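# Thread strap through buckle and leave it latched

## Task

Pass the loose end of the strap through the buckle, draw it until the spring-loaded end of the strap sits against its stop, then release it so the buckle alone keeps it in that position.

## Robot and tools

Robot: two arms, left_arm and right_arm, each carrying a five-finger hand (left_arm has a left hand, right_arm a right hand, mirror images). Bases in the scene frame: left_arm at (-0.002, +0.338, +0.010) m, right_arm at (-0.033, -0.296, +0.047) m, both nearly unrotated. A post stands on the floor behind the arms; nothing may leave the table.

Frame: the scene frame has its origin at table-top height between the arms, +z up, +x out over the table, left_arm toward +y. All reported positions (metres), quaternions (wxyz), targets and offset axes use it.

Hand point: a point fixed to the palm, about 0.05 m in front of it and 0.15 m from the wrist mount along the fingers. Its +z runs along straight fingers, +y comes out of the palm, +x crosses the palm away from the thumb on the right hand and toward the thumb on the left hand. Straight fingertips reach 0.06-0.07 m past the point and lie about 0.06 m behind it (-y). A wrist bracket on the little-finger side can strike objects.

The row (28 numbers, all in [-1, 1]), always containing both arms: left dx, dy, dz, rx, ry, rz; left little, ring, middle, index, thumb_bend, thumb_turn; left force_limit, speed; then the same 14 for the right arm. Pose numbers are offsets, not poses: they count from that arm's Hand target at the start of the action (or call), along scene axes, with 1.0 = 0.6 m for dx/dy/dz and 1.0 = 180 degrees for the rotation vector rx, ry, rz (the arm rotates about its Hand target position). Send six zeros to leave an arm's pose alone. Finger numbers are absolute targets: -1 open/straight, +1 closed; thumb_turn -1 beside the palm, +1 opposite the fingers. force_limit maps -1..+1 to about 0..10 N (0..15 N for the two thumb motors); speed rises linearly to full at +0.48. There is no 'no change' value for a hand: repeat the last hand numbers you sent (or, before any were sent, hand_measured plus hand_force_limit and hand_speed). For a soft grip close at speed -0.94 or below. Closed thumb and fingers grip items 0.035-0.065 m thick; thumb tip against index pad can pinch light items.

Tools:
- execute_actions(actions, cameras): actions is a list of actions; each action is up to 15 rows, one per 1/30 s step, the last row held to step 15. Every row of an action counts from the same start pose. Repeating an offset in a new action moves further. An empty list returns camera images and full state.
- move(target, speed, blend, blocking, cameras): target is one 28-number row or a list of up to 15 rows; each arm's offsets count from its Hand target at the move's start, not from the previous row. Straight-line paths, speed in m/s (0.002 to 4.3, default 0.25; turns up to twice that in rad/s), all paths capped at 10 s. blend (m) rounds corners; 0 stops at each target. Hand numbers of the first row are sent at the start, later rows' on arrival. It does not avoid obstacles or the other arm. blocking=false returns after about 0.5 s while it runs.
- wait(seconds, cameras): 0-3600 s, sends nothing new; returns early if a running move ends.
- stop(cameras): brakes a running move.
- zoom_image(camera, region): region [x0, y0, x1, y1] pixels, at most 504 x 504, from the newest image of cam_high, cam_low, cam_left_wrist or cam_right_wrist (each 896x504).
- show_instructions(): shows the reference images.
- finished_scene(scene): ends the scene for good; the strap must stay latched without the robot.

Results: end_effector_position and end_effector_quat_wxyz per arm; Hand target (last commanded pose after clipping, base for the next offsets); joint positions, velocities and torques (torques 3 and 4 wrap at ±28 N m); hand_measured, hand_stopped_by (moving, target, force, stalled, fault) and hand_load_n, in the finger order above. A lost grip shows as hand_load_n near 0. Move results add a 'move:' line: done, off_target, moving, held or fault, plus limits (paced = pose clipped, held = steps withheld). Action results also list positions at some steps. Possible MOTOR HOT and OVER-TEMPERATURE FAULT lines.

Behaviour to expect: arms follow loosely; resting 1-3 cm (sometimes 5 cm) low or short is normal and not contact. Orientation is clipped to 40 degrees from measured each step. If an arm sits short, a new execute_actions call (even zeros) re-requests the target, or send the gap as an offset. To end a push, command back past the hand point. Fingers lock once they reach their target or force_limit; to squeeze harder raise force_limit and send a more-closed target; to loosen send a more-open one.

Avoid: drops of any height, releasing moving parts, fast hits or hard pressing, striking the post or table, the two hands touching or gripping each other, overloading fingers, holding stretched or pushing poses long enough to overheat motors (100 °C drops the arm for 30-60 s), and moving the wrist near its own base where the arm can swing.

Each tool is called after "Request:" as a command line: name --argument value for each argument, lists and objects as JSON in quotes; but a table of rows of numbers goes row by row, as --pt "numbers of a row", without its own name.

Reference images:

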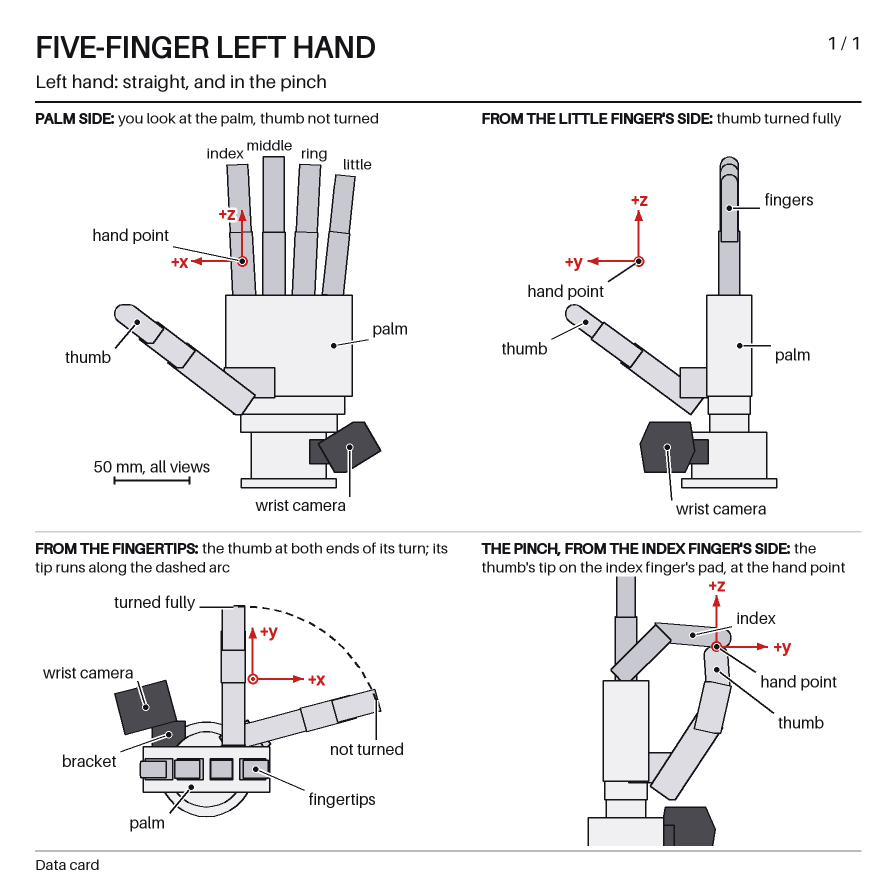

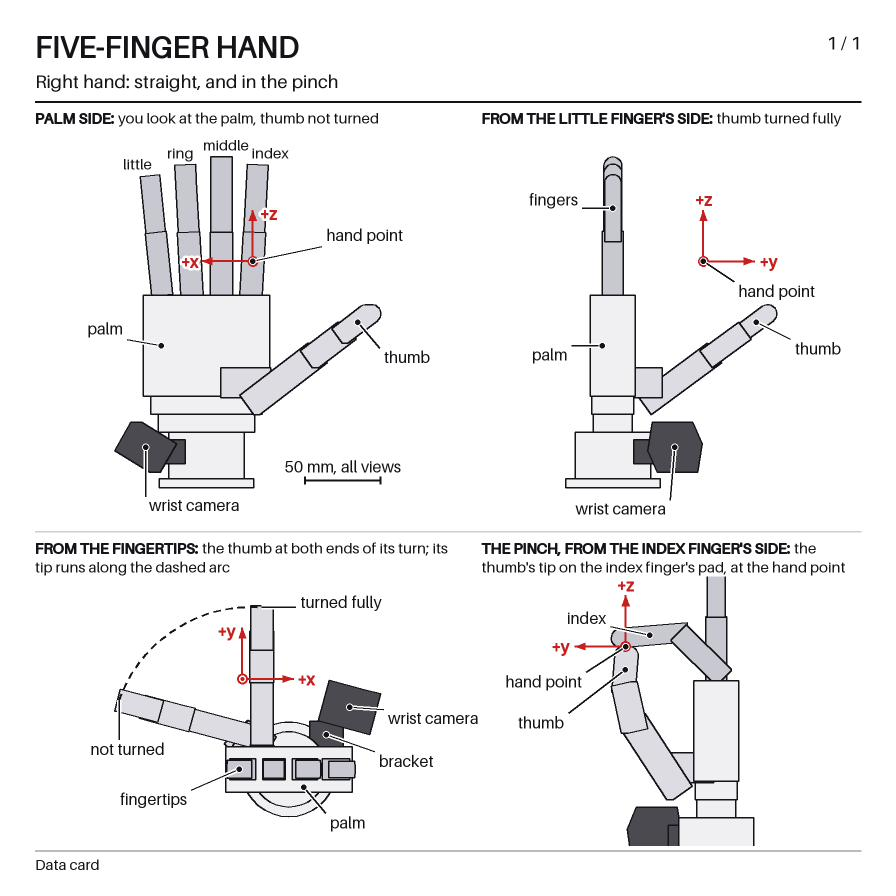

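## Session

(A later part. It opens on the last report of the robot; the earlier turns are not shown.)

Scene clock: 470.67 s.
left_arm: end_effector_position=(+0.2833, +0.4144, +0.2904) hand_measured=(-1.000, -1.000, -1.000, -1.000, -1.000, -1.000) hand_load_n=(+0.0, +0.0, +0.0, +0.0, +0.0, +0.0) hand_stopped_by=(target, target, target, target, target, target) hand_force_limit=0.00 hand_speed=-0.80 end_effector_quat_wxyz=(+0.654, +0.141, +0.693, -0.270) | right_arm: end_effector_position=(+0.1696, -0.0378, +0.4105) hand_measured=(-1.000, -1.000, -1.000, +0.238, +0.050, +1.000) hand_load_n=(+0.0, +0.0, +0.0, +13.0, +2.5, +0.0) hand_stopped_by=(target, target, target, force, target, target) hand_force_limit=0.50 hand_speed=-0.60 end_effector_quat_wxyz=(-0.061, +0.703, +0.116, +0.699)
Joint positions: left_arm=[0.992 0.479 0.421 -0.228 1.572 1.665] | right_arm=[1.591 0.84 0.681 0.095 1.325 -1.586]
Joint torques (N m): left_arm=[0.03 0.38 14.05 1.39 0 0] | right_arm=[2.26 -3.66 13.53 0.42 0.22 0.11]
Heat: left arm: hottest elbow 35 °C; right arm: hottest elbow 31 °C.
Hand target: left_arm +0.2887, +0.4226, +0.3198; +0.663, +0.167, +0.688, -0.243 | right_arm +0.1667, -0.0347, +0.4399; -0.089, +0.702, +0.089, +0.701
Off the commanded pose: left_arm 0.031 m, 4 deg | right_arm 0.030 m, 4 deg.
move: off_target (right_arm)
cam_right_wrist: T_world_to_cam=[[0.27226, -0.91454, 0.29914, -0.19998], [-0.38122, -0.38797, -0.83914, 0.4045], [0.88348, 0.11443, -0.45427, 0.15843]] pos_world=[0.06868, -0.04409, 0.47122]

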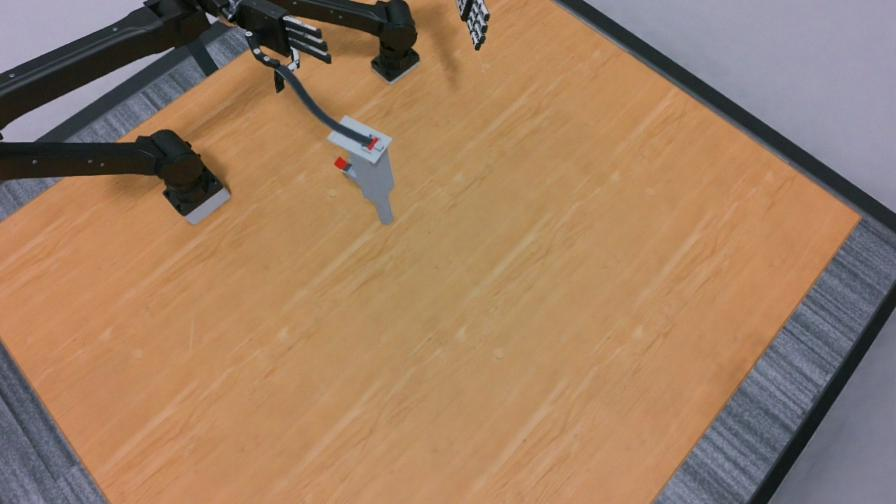

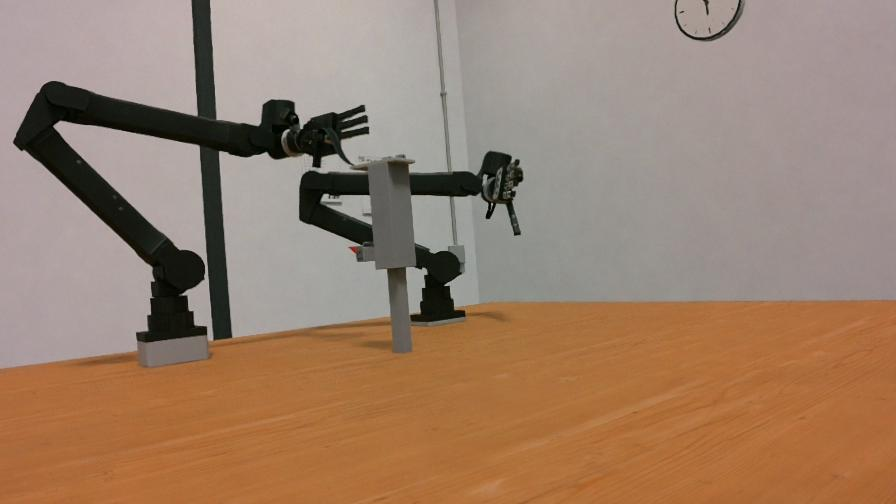

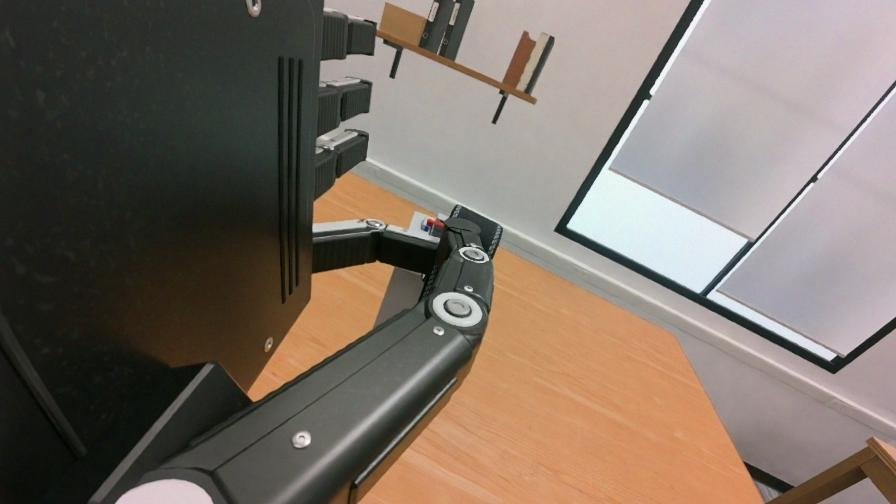

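Request:
move --pt "0 0 0 0 0 0 -1 -1 -1 -1 -1 -1 0 -0.8 0.109 0.0197 0.0 0 0 0 -1 -1 -1 0.5 0.05 1 0.5 -0.6" --speed 0.08 --cameras '["cam_high","cam_low","cam_right_wrist"]'

Request:
zoom_image --camera "cam_low" --region '[280, 80, 440, 280]'

Request:
zoom_image --camera "cam_high" --region '[260, 60, 400, 190]'

Scene clock: 480.67 s.
left_arm: end_effector_position=(+0.2833, +0.4144, +0.2904) hand_measured=(-1.000, -1.000, -1.000, -1.000, -1.000, -1.000) hand_load_n=(+0.0, +0.0, +0.0, +0.0, +0.0, +0.0) hand_stopped_by=(target, target, target, target, target, target) hand_force_limit=0.00 hand_speed=-0.80 end_effector_quat_wxyz=(+0.654, +0.141, +0.693, -0.270) | right_arm: end_effector_position=(+0.2269, -0.0298, +0.4101) hand_measured=(-1.000, -1.000, -1.000, +0.238, +0.050, +1.000) hand_load_n=(+0.0, +0.0, +0.0, +13.0, +2.5, +0.0) hand_stopped_by=(target, target, target, force, target, target) hand_force_limit=0.50 hand_speed=-0.60 end_effector_quat_wxyz=(-0.062, +0.708, +0.122, +0.693)
Joint positions: left_arm=[0.992 0.479 0.421 -0.228 1.572 1.665] | right_arm=[1.385 0.878 0.709 0.095 1.109 -1.586]
Joint torques (N m): left_arm=[0.15 0.44 14.05 1.39 0 0] | right_arm=[0.03 -2.84 13.71 1.72 -0.21 0.11]
Heat: left arm: hottest elbow 35 °C; right arm: hottest elbow 32 °C.
Hand target: left_arm +0.2887, +0.4226, +0.3198; +0.663, +0.167, +0.688, -0.243 | right_arm +0.2321, -0.0228, +0.4399; -0.089, +0.702, +0.089, +0.701
Off the commanded pose: left_arm 0.031 m, 4 deg | right_arm 0.031 m, 5 deg.
move: off_target (right_arm)
cam_right_wrist: T_world_to_cam=[[0.28637, -0.9089, 0.30313, -0.21284], [-0.39031, -0.3996, -0.82944, 0.42683], [0.87501, 0.11921, -0.46919, 0.11489]] pos_world=[0.12702, -0.03658, 0.47245]

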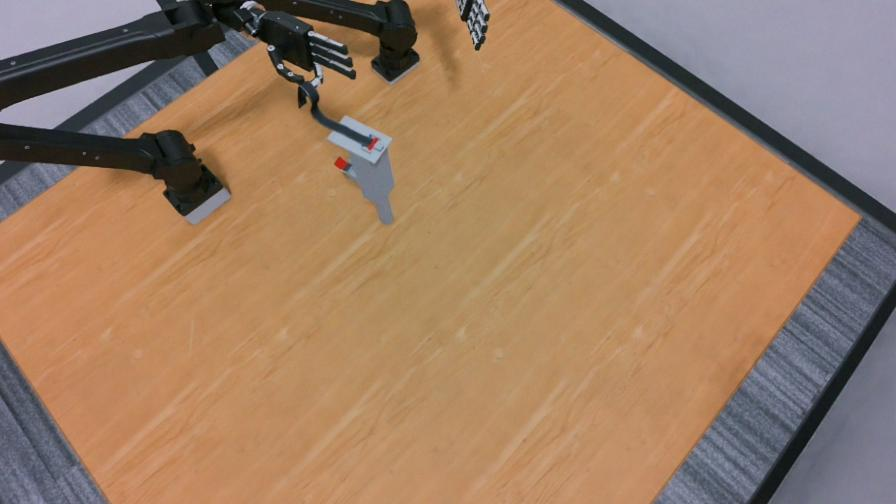

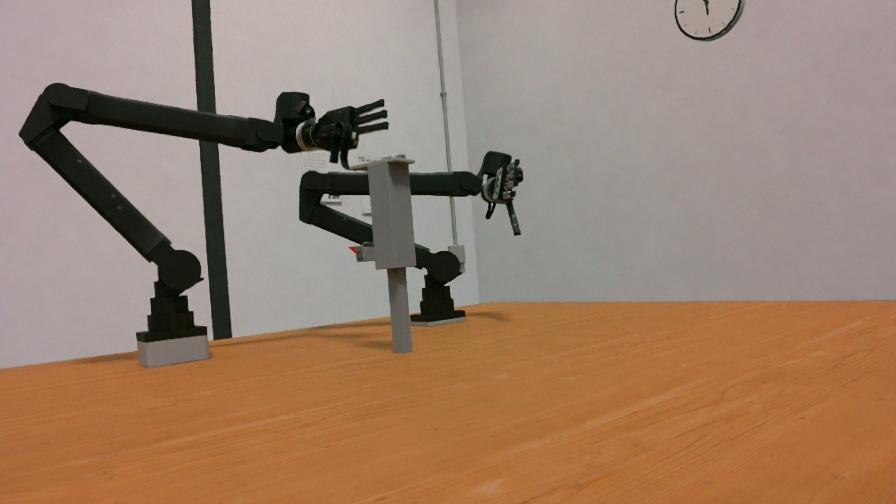

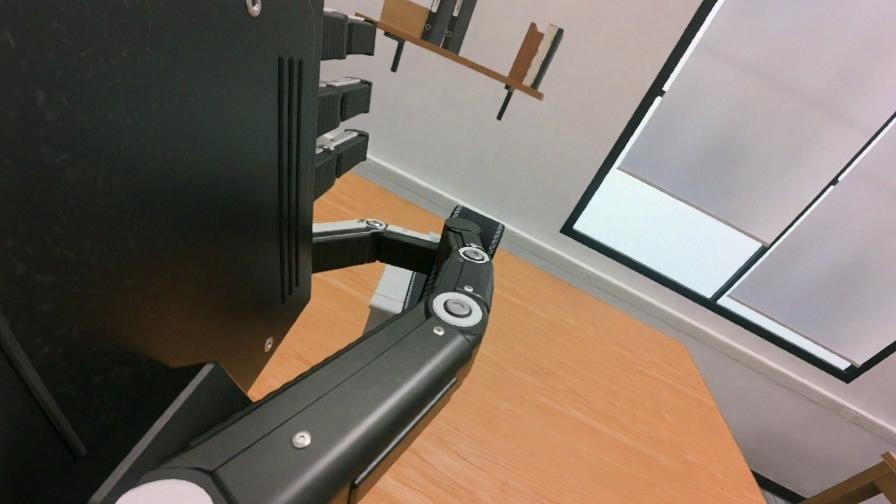

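Scaled by 2.520.

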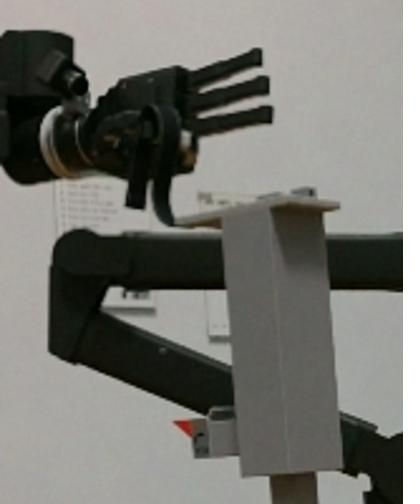

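Scaled by 3.600.

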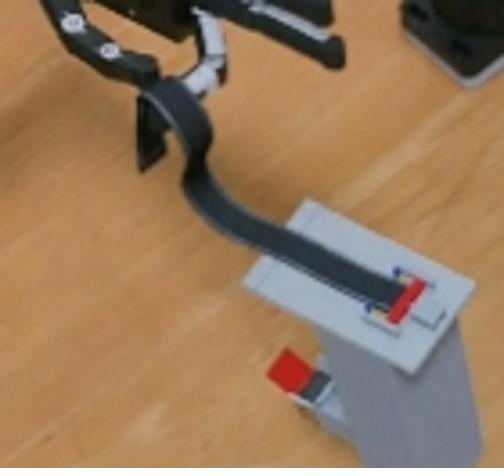

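Request:
move --pt "0 0 0 0 0 0 -1 -1 -1 -1 -1 -1 0 -0.8 0.01 0.0 -0.15 0 0 0 -1 -1 -1 0.5 0.05 1 0.5 -0.6" --speed 0.06 --cameras '["cam_high","cam_low","cam_right_wrist"]'

Request:
zoom_image --camera "cam_low" --region '[280, 80, 440, 280]'

Request:
zoom_image --camera "cam_high" --region '[260, 60, 400, 190]'

Scene clock: 491.93 s.
left_arm: end_effector_position=(+0.2833, +0.4144, +0.2904) hand_measured=(-1.000, -1.000, -1.000, -1.000, -1.000, -1.000) hand_load_n=(+0.0, +0.0, +0.0, +0.0, +0.0, +0.0) hand_stopped_by=(target, target, target, target, target, target) hand_force_limit=0.00 hand_speed=-0.80 end_effector_quat_wxyz=(+0.654, +0.141, +0.693, -0.270) | right_arm: end_effector_position=(+0.2328, -0.0185, +0.3550) hand_measured=(-1.000, -1.000, -1.000, +0.238, +0.050, +1.000) hand_load_n=(+0.0, +0.0, +0.0, +13.0, +2.0, +0.0) hand_stopped_by=(target, target, target, force, target, target) hand_force_limit=0.50 hand_speed=-0.60 end_effector_quat_wxyz=(-0.089, +0.702, +0.101, +0.699)
Joint positions: left_arm=[0.992 0.479 0.421 -0.228 1.572 1.665] | right_arm=[1.371 0.964 0.589 0.359 1.087 -1.574]
Joint torques (N m): left_arm=[0.15 0.44 14.06 1.42 0 0] | right_arm=[-0.03 -3.37 7.77 2.15 -0.25 0.05]
Heat: left arm: hottest elbow 35 °C; right arm: hottest elbow 32 °C.
Hand target: left_arm +0.2887, +0.4226, +0.3198; +0.663, +0.167, +0.688, -0.243 | right_arm +0.2381, -0.0228, +0.3499; -0.089, +0.702, +0.089, +0.701
Off the commanded pose: left_arm 0.031 m, 4 deg | right_arm 0.009 m, 1 deg.
move: done
cam_right_wrist: T_world_to_cam=[[0.29101, -0.92561, 0.24198, -0.16727], [-0.38091, -0.34411, -0.8582, 0.39691], [0.87762, 0.15757, -0.45271, 0.07663]] pos_world=[0.13261, -0.03032, 0.4158]

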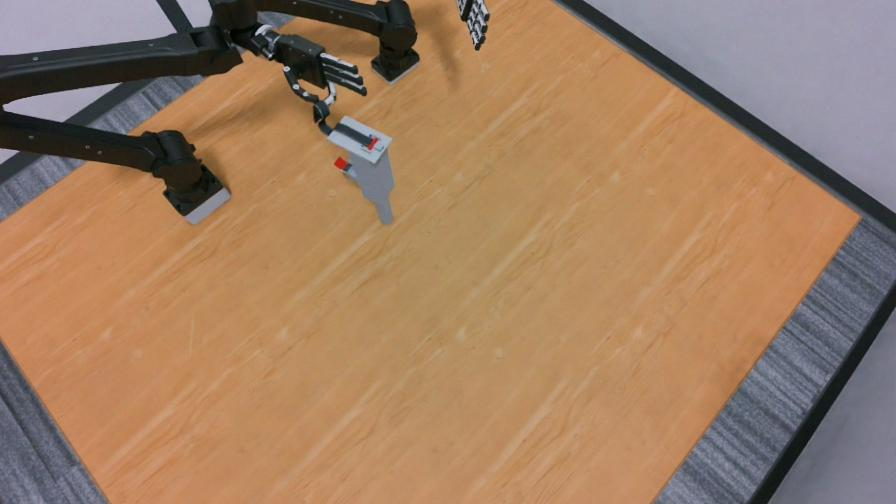

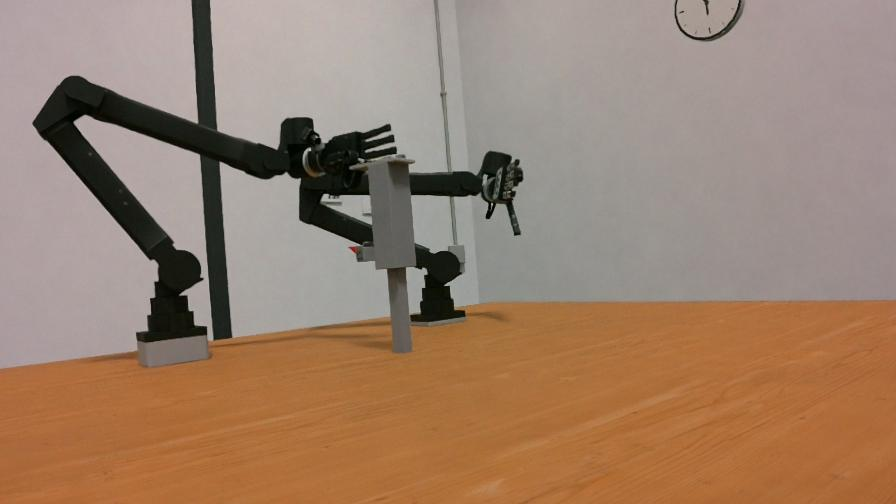

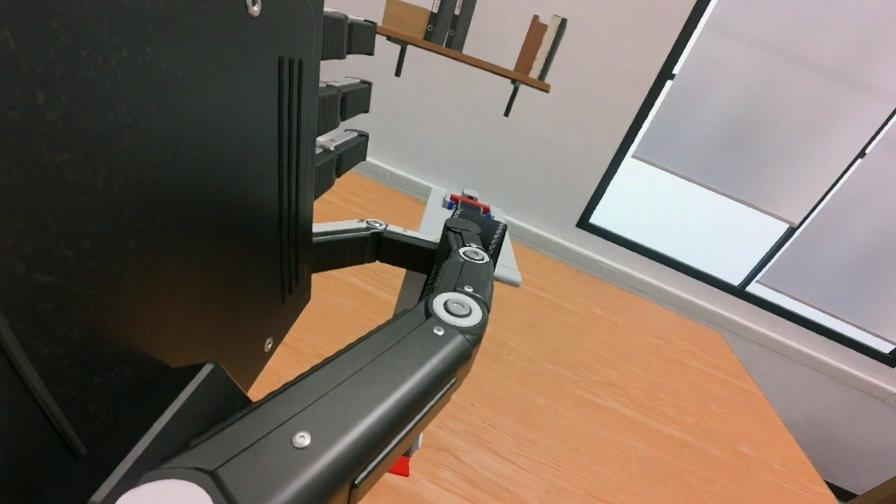

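Scaled by 2.520.

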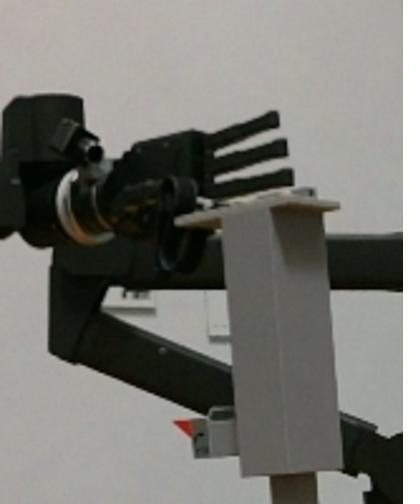

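Scaled by 3.600.

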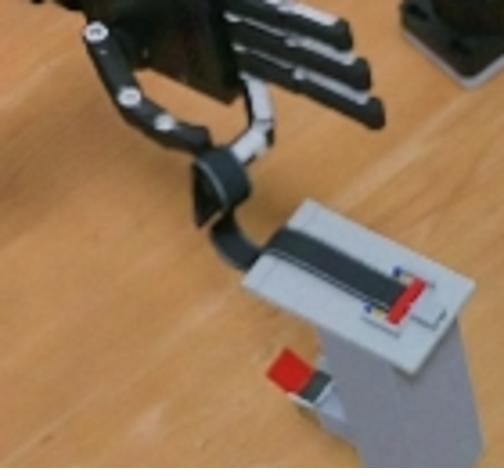

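Request:
move --pt "0 0 0 0 0 0 -1 -1 -1 -1 -1 -1 0 -0.8 -0.113 -0.037 -0.1 0 0 0 -1 -1 -1 0.5 0.05 1 0.5 -0.6" --pt "0 0 0 0 0 0 -1 -1 -1 -1 -1 -1 0 -0.8 -0.063 -0.022 -0.208 0 0 0 -1 -1 -1 0.5 0.05 1 0.5 -0.6" --pt "0 0 0 0 0 0 -1 -1 -1 -1 -1 -1 0 -0.8 -0.022 -0.012 -0.23 0 0 0 -1 -1 -1 0.5 0.05 1 0.5 -0.6" --speed 0.08 --blend 0.015 --cameras '["cam_low","cam_right_wrist"]'

Request:
zoom_image --camera "cam_low" --region '[300, 140, 460, 300]'

Scene clock: 544.50 s.
left_arm: end_effector_position=(+0.2833, +0.4144, +0.2904) hand_measured=(-1.000, -1.000, -1.000, -1.000, -1.000, -1.000) hand_load_n=(+0.0, +0.0, +0.0, +0.0, +0.0, +0.0) hand_stopped_by=(target, target, target, target, target, target) hand_force_limit=0.00 hand_speed=-0.80 end_effector_quat_wxyz=(+0.654, +0.141, +0.693, -0.270) | right_arm: end_effector_position=(+0.2204, -0.0248, +0.2118) hand_measured=(-1.000, -1.000, -1.000, +0.238, +0.050, +1.000) hand_load_n=(+0.0, +0.0, +0.0, +13.0, +2.5, +0.0) hand_stopped_by=(target, target, target, force, target, target) hand_force_limit=0.50 hand_speed=-0.60 end_effector_quat_wxyz=(-0.098, +0.705, +0.091, +0.697)
Joint positions: left_arm=[0.992 0.479 0.421 -0.228 1.572 1.665] | right_arm=[1.408 1.312 0.347 0.944 1.126 -1.54]
Joint torques (N m): left_arm=[0.15 0.56 14.04 1.39 0.01 0] | right_arm=[0.03 -4.66 5.41 2.13 -0.26 -0.24]
Heat: left arm: hottest elbow 36 °C; right arm: hottest elbow 31 °C.
Hand target: left_arm +0.2887, +0.4226, +0.3198; +0.663, +0.167, +0.688, -0.243 | right_arm +0.2249, -0.0300, +0.2119; -0.089, +0.702, +0.089, +0.701
Off the commanded pose: left_arm 0.031 m, 4 deg | right_arm 0.007 m, 1 deg.
move: done; blend cut to 0.0143 m at target 2
cam_right_wrist: T_world_to_cam=[[0.29148, -0.93215, 0.21479, -0.12937], [-0.38961, -0.32076, -0.86332, 0.27076], [0.87364, 0.16796, -0.45667, 0.02573]] pos_world=[0.12072, -0.03806, 0.27329]

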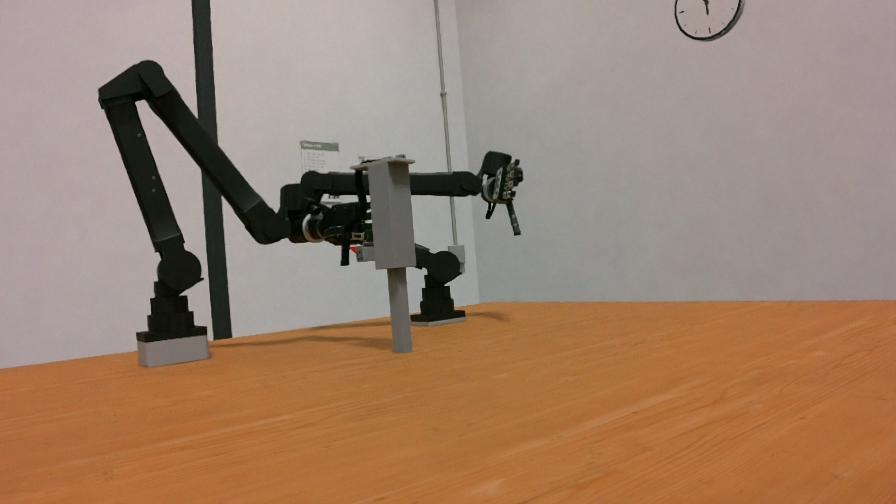

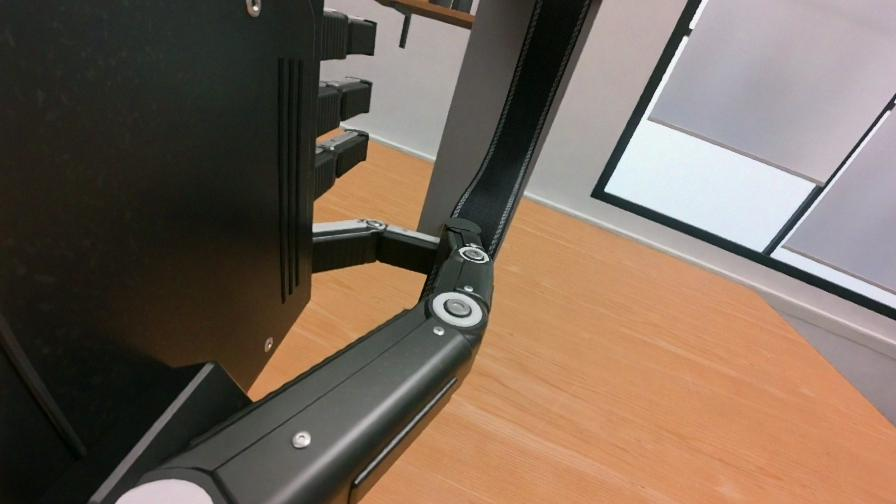

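Scaled by 3.150.

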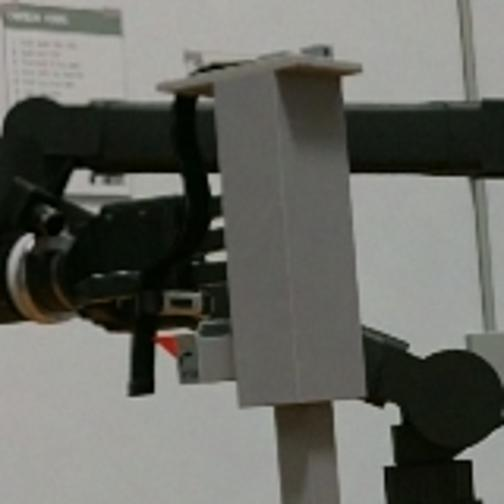

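Request:
move --pt "0 0 0 0 0 0 -1 -1 -1 -1 -1 -1 0 -0.8 0.0 0.0 -0.033 0 0 0 -1 -1 -1 0.5 0.05 1 0.5 -0.6" --pt "0 0 0 0 0 0 -1 -1 -1 -1 -1 -1 0 -0.8 0.0 0.0 -0.033 0.0208 -0.0807 0 -1 -1 -1 0.5 0.05 1 0.5 -0.6" --speed 0.08 --cameras '["cam_low","cam_right_wrist"]'

Request:
zoom_image --camera "cam_low" --region '[300, 140, 460, 300]'

Scene clock: 552.53 s.
left_arm: end_effector_position=(+0.2833, +0.4144, +0.2904) hand_measured=(-1.000, -1.000, -1.000, -1.000, -1.000, -1.000) hand_load_n=(+0.0, +0.0, +0.0, +0.0, +0.0, +0.0) hand_stopped_by=(target, target, target, target, target, target) hand_force_limit=0.00 hand_speed=-0.80 end_effector_quat_wxyz=(+0.654, +0.141, +0.693, -0.270) | right_arm: end_effector_position=(+0.2220, -0.0254, +0.1910) hand_measured=(-1.000, -1.000, -1.000, +0.238, +0.050, +1.000) hand_load_n=(+0.0, +0.0, +0.0, +13.0, +2.5, +0.0) hand_stopped_by=(target, target, target, force, target, target) hand_force_limit=0.50 hand_speed=-0.60 end_effector_quat_wxyz=(-0.107, +0.662, +0.085, +0.737)
Joint positions: left_arm=[0.992 0.479 0.421 -0.228 1.572 1.665] | right_arm=[1.41 1.619 0.313 1.553 1.112 -1.776]
Joint torques (N m): left_arm=[0.09 0.5 14.02 1.36 0.01 0] | right_arm=[0.38 -6.3 2.78 1.98 -0.55 -0.21]
Heat: left arm: hottest elbow 36 °C; right arm: hottest elbow 30 °C.
Hand target: left_arm +0.2887, +0.4226, +0.3198; +0.663, +0.167, +0.688, -0.243 | right_arm +0.2249, -0.0300, +0.1921; -0.099, +0.605, +0.076, +0.787
Off the commanded pose: left_arm 0.031 m, 4 deg | right_arm 0.006 m, 9 deg.
joint sent to its limit (right arm) — joint 4 (wrist pitch), upper limit. The joint targets are off in position and orientation.
move: off_target (right_arm)
cam_right_wrist: T_world_to_cam=[[0.27083, -0.93897, 0.21211, -0.12108], [-0.28887, -0.28946, -0.91256, 0.24111], [0.91826, 0.18588, -0.34964, -0.01491]] pos_world=[0.11614, -0.04113, 0.24049]

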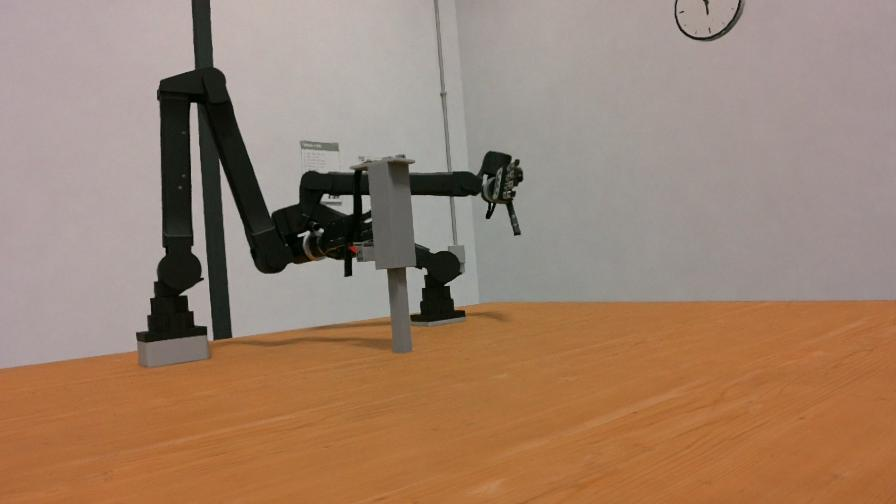

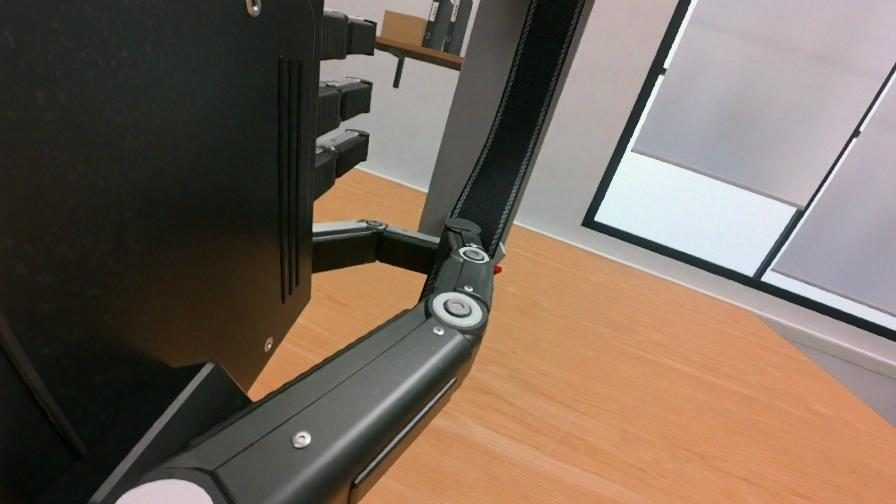

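Scaled by 3.150.

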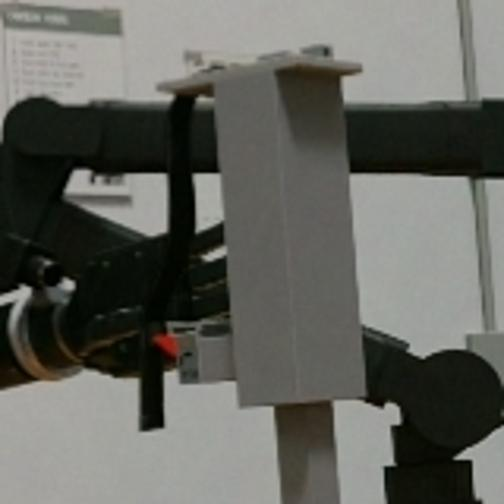

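Request:
execute_actions --actions '[]'

Scene clock: 569.90 s.
left_arm: end_effector_position=(+0.2833, +0.4144, +0.2904) hand_measured=(-1.000, -1.000, -1.000, -1.000, -1.000, -1.000) hand_load_n=(+0.0, +0.0, +0.0, +0.0, +0.0, +0.0) hand_stopped_by=(target, target, target, target, target, target) hand_force_limit=0.00 hand_speed=-0.80 end_effector_quat_wxyz=(+0.654, +0.141, +0.693, -0.270) | right_arm: end_effector_position=(+0.2220, -0.0254, +0.1910) hand_measured=(-1.000, -1.000, -1.000, +0.238, +0.050, +1.000) hand_load_n=(+0.0, +0.5, +0.0, +13.0, +2.5, +0.0) hand_stopped_by=(target, target, target, force, target, target) hand_force_limit=0.50 hand_speed=-0.60 end_effector_quat_wxyz=(-0.107, +0.662, +0.085, +0.737)
Joint positions: left_arm=[0.992 0.479 0.421 -0.228 1.572 1.665] | right_arm=[1.41 1.619 0.313 1.553 1.112 -1.776]
Joint velocities: within noise
Joint torques (N m): left_arm=[0.03 0.44 14.02 1.4 0 0.01] | right_arm=[0.44 -6.36 2.8 1.99 -0.55 -0.21]
Heat: left arm: hottest elbow 36 °C; right arm: hottest elbow 29 °C.
Hand target: left_arm +0.2887, +0.4226, +0.3198; +0.663, +0.167, +0.688, -0.243 | right_arm +0.2249, -0.0300, +0.1921; -0.099, +0.605, +0.076, +0.787
Off the commanded pose: left_arm 0.031 m, 4 deg | right_arm 0.006 m, 9 deg.
camera_calibration:
cam_left_wrist: T_world_to_cam=[[-0.53974, -0.83413, -0.11359, 0.53569], [-0.33879, 0.33875, -0.87777, 0.21589], [0.77065, -0.43528, -0.46543, 0.21163]] pos_world=[0.19918, 0.46583, 0.34885]
cam_right_wrist: T_world_to_cam=[[0.27083, -0.93897, 0.21211, -0.12108], [-0.28887, -0.28946, -0.91256, 0.24111], [0.91826, 0.18588, -0.34964, -0.01491]] pos_world=[0.11614, -0.04113, 0.24049]

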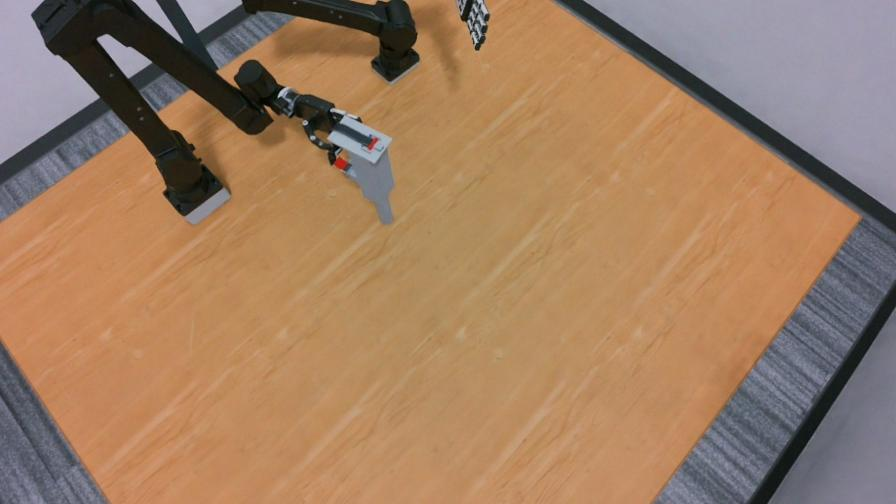

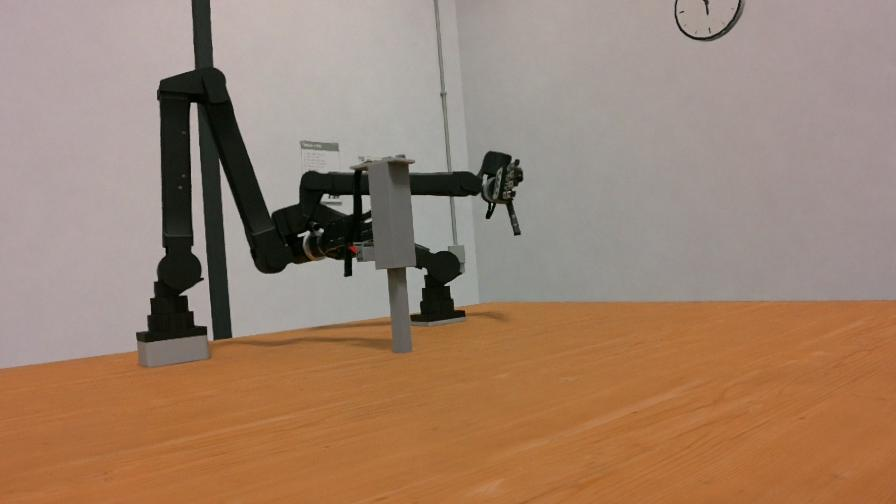

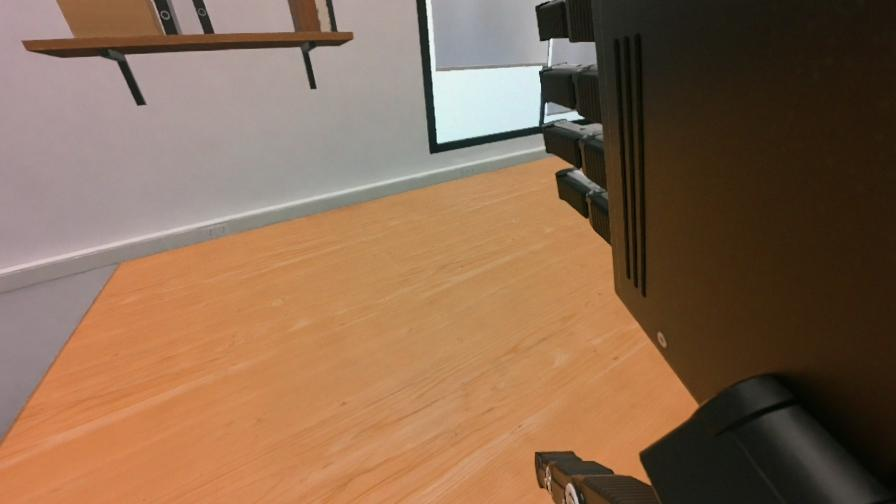

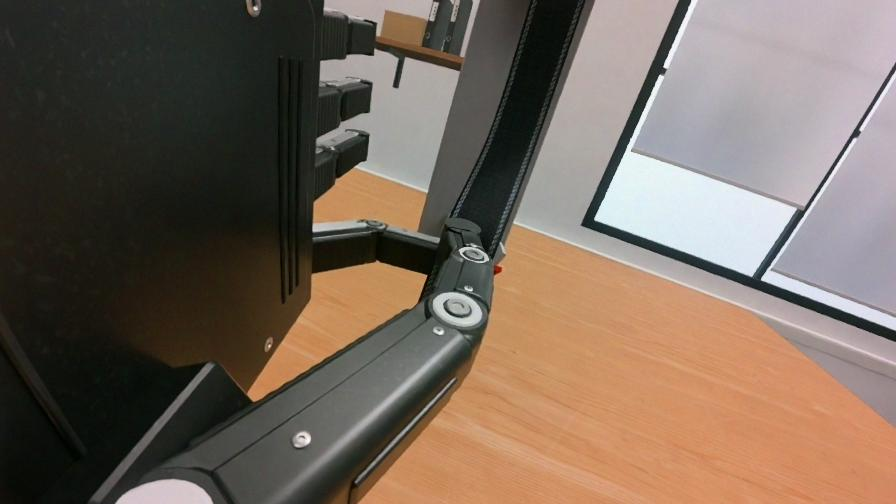

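Request:
move --pt "0 0 0 0 0 0 -1 -1 -1 -1 -1 -1 0 -0.8 0 0 0.083 0.0139 -0.0538 0 -1 -1 -1 0.5 0.05 1 0.5 -0.6" --pt "0 0 0 0 0 0 -1 -1 -1 -1 -1 -1 0 -0.8 0 0 0.163 0.0208 -0.0807 0 -1 -1 -1 0.5 0.05 1 0.5 -0.6" --speed 0.06 --blend 0.02 --cameras '["cam_low","cam_high","cam_right_wrist"]'

Request:
zoom_image --camera "cam_low" --region '[280, 130, 460, 290]'

Scene clock: 579.10 s.
left_arm: end_effector_position=(+0.2833, +0.4144, +0.2904) hand_measured=(-1.000, -1.000, -1.000, -1.000, -1.000, -1.000) hand_load_n=(+0.0, +0.0, +0.0, +0.0, -0.5, +0.0) hand_stopped_by=(target, target, target, target, target, target) hand_force_limit=0.00 hand_speed=-0.80 end_effector_quat_wxyz=(+0.654, +0.141, +0.693, -0.270) | right_arm: end_effector_position=(+0.2213, -0.0221, +0.2810) hand_measured=(-1.000, -1.000, -1.000, +0.238, +0.050, +1.000) hand_load_n=(+0.0, +0.0, +0.0, +13.0, +2.5, +0.0) hand_stopped_by=(target, target, target, force, target, target) hand_force_limit=0.50 hand_speed=-0.60 end_effector_quat_wxyz=(-0.133, +0.599, +0.113, +0.781)
Joint positions: left_arm=[0.992 0.479 0.421 -0.228 1.572 1.665] | right_arm=[1.401 1.389 0.313 1.553 0.977 -1.993]
Joint torques (N m): left_arm=[-0.03 0.44 14.04 1.39 0 0.01] | right_arm=[-0.03 -6.48 4.68 1.89 -0.76 -0.24]
Heat: left arm: hottest elbow 36 °C; right arm: hottest elbow 29 °C.
Hand target: left_arm +0.2887, +0.4226, +0.3198; +0.663, +0.167, +0.688, -0.243 | right_arm +0.2249, -0.0300, +0.2899; -0.109, +0.497, +0.063, +0.859
Off the commanded pose: left_arm 0.031 m, 4 deg | right_arm 0.013 m, 16 deg.
joint sent to its limit (right arm) — joint 4 (wrist pitch), upper limit. The joint targets are off in position and orientation.
move: off_target (right_arm)
cam_right_wrist: T_world_to_cam=[[0.30826, -0.91973, 0.24304, -0.15329], [-0.12226, -0.29166, -0.94868, 0.29713], [0.94341, 0.26272, -0.20235, -0.02872]] pos_world=[0.11068, -0.04678, 0.31333]
Images, in order (width x height): cam_high 896x504, cam_low 896x504, cam_right_wrist 896x504.

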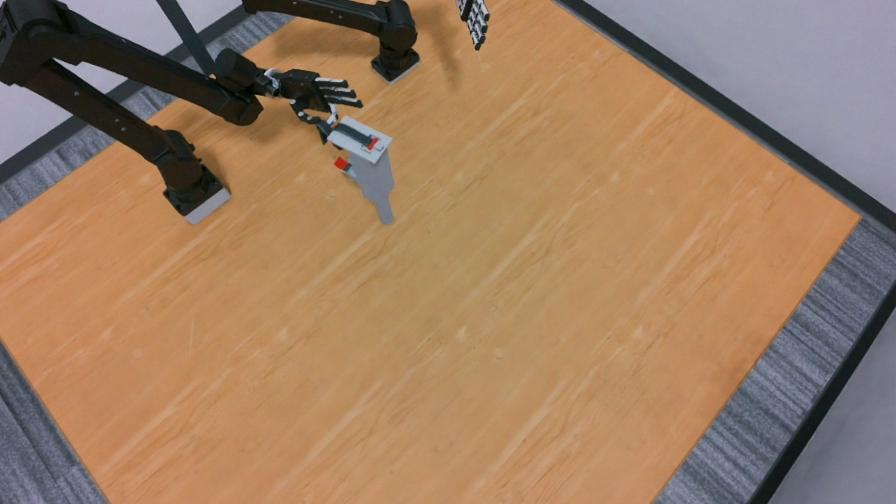

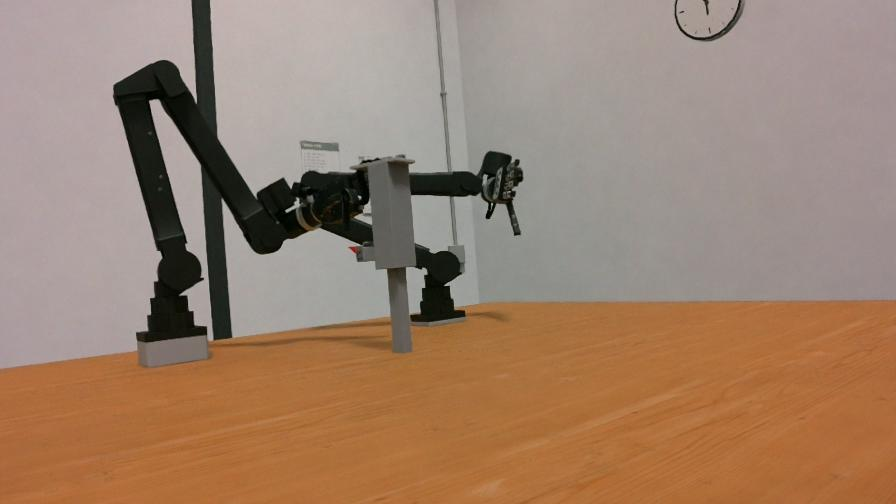

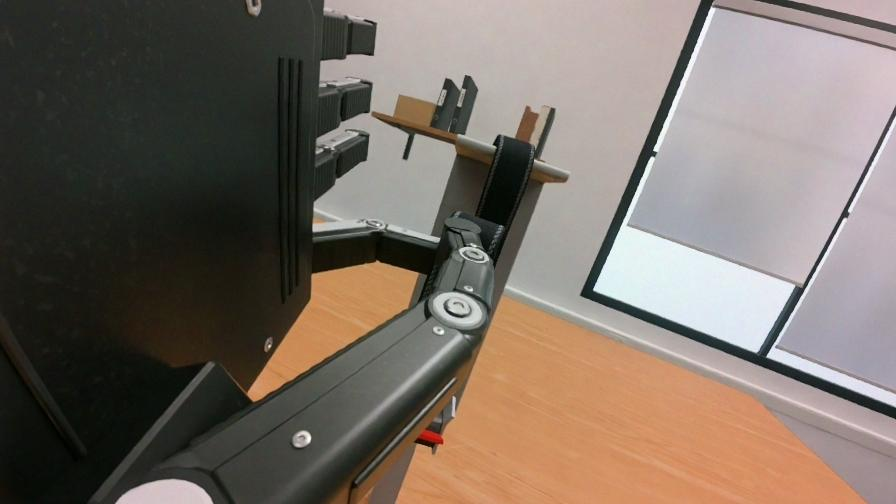

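Scaled by 2.800.

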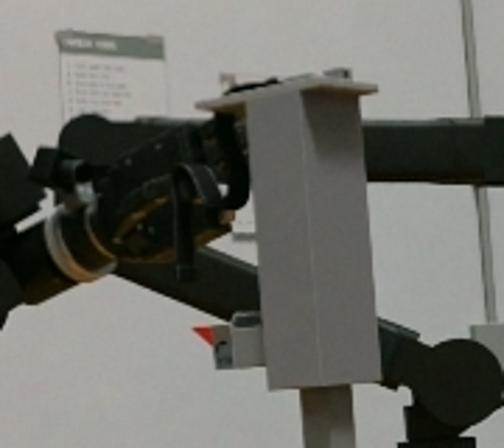

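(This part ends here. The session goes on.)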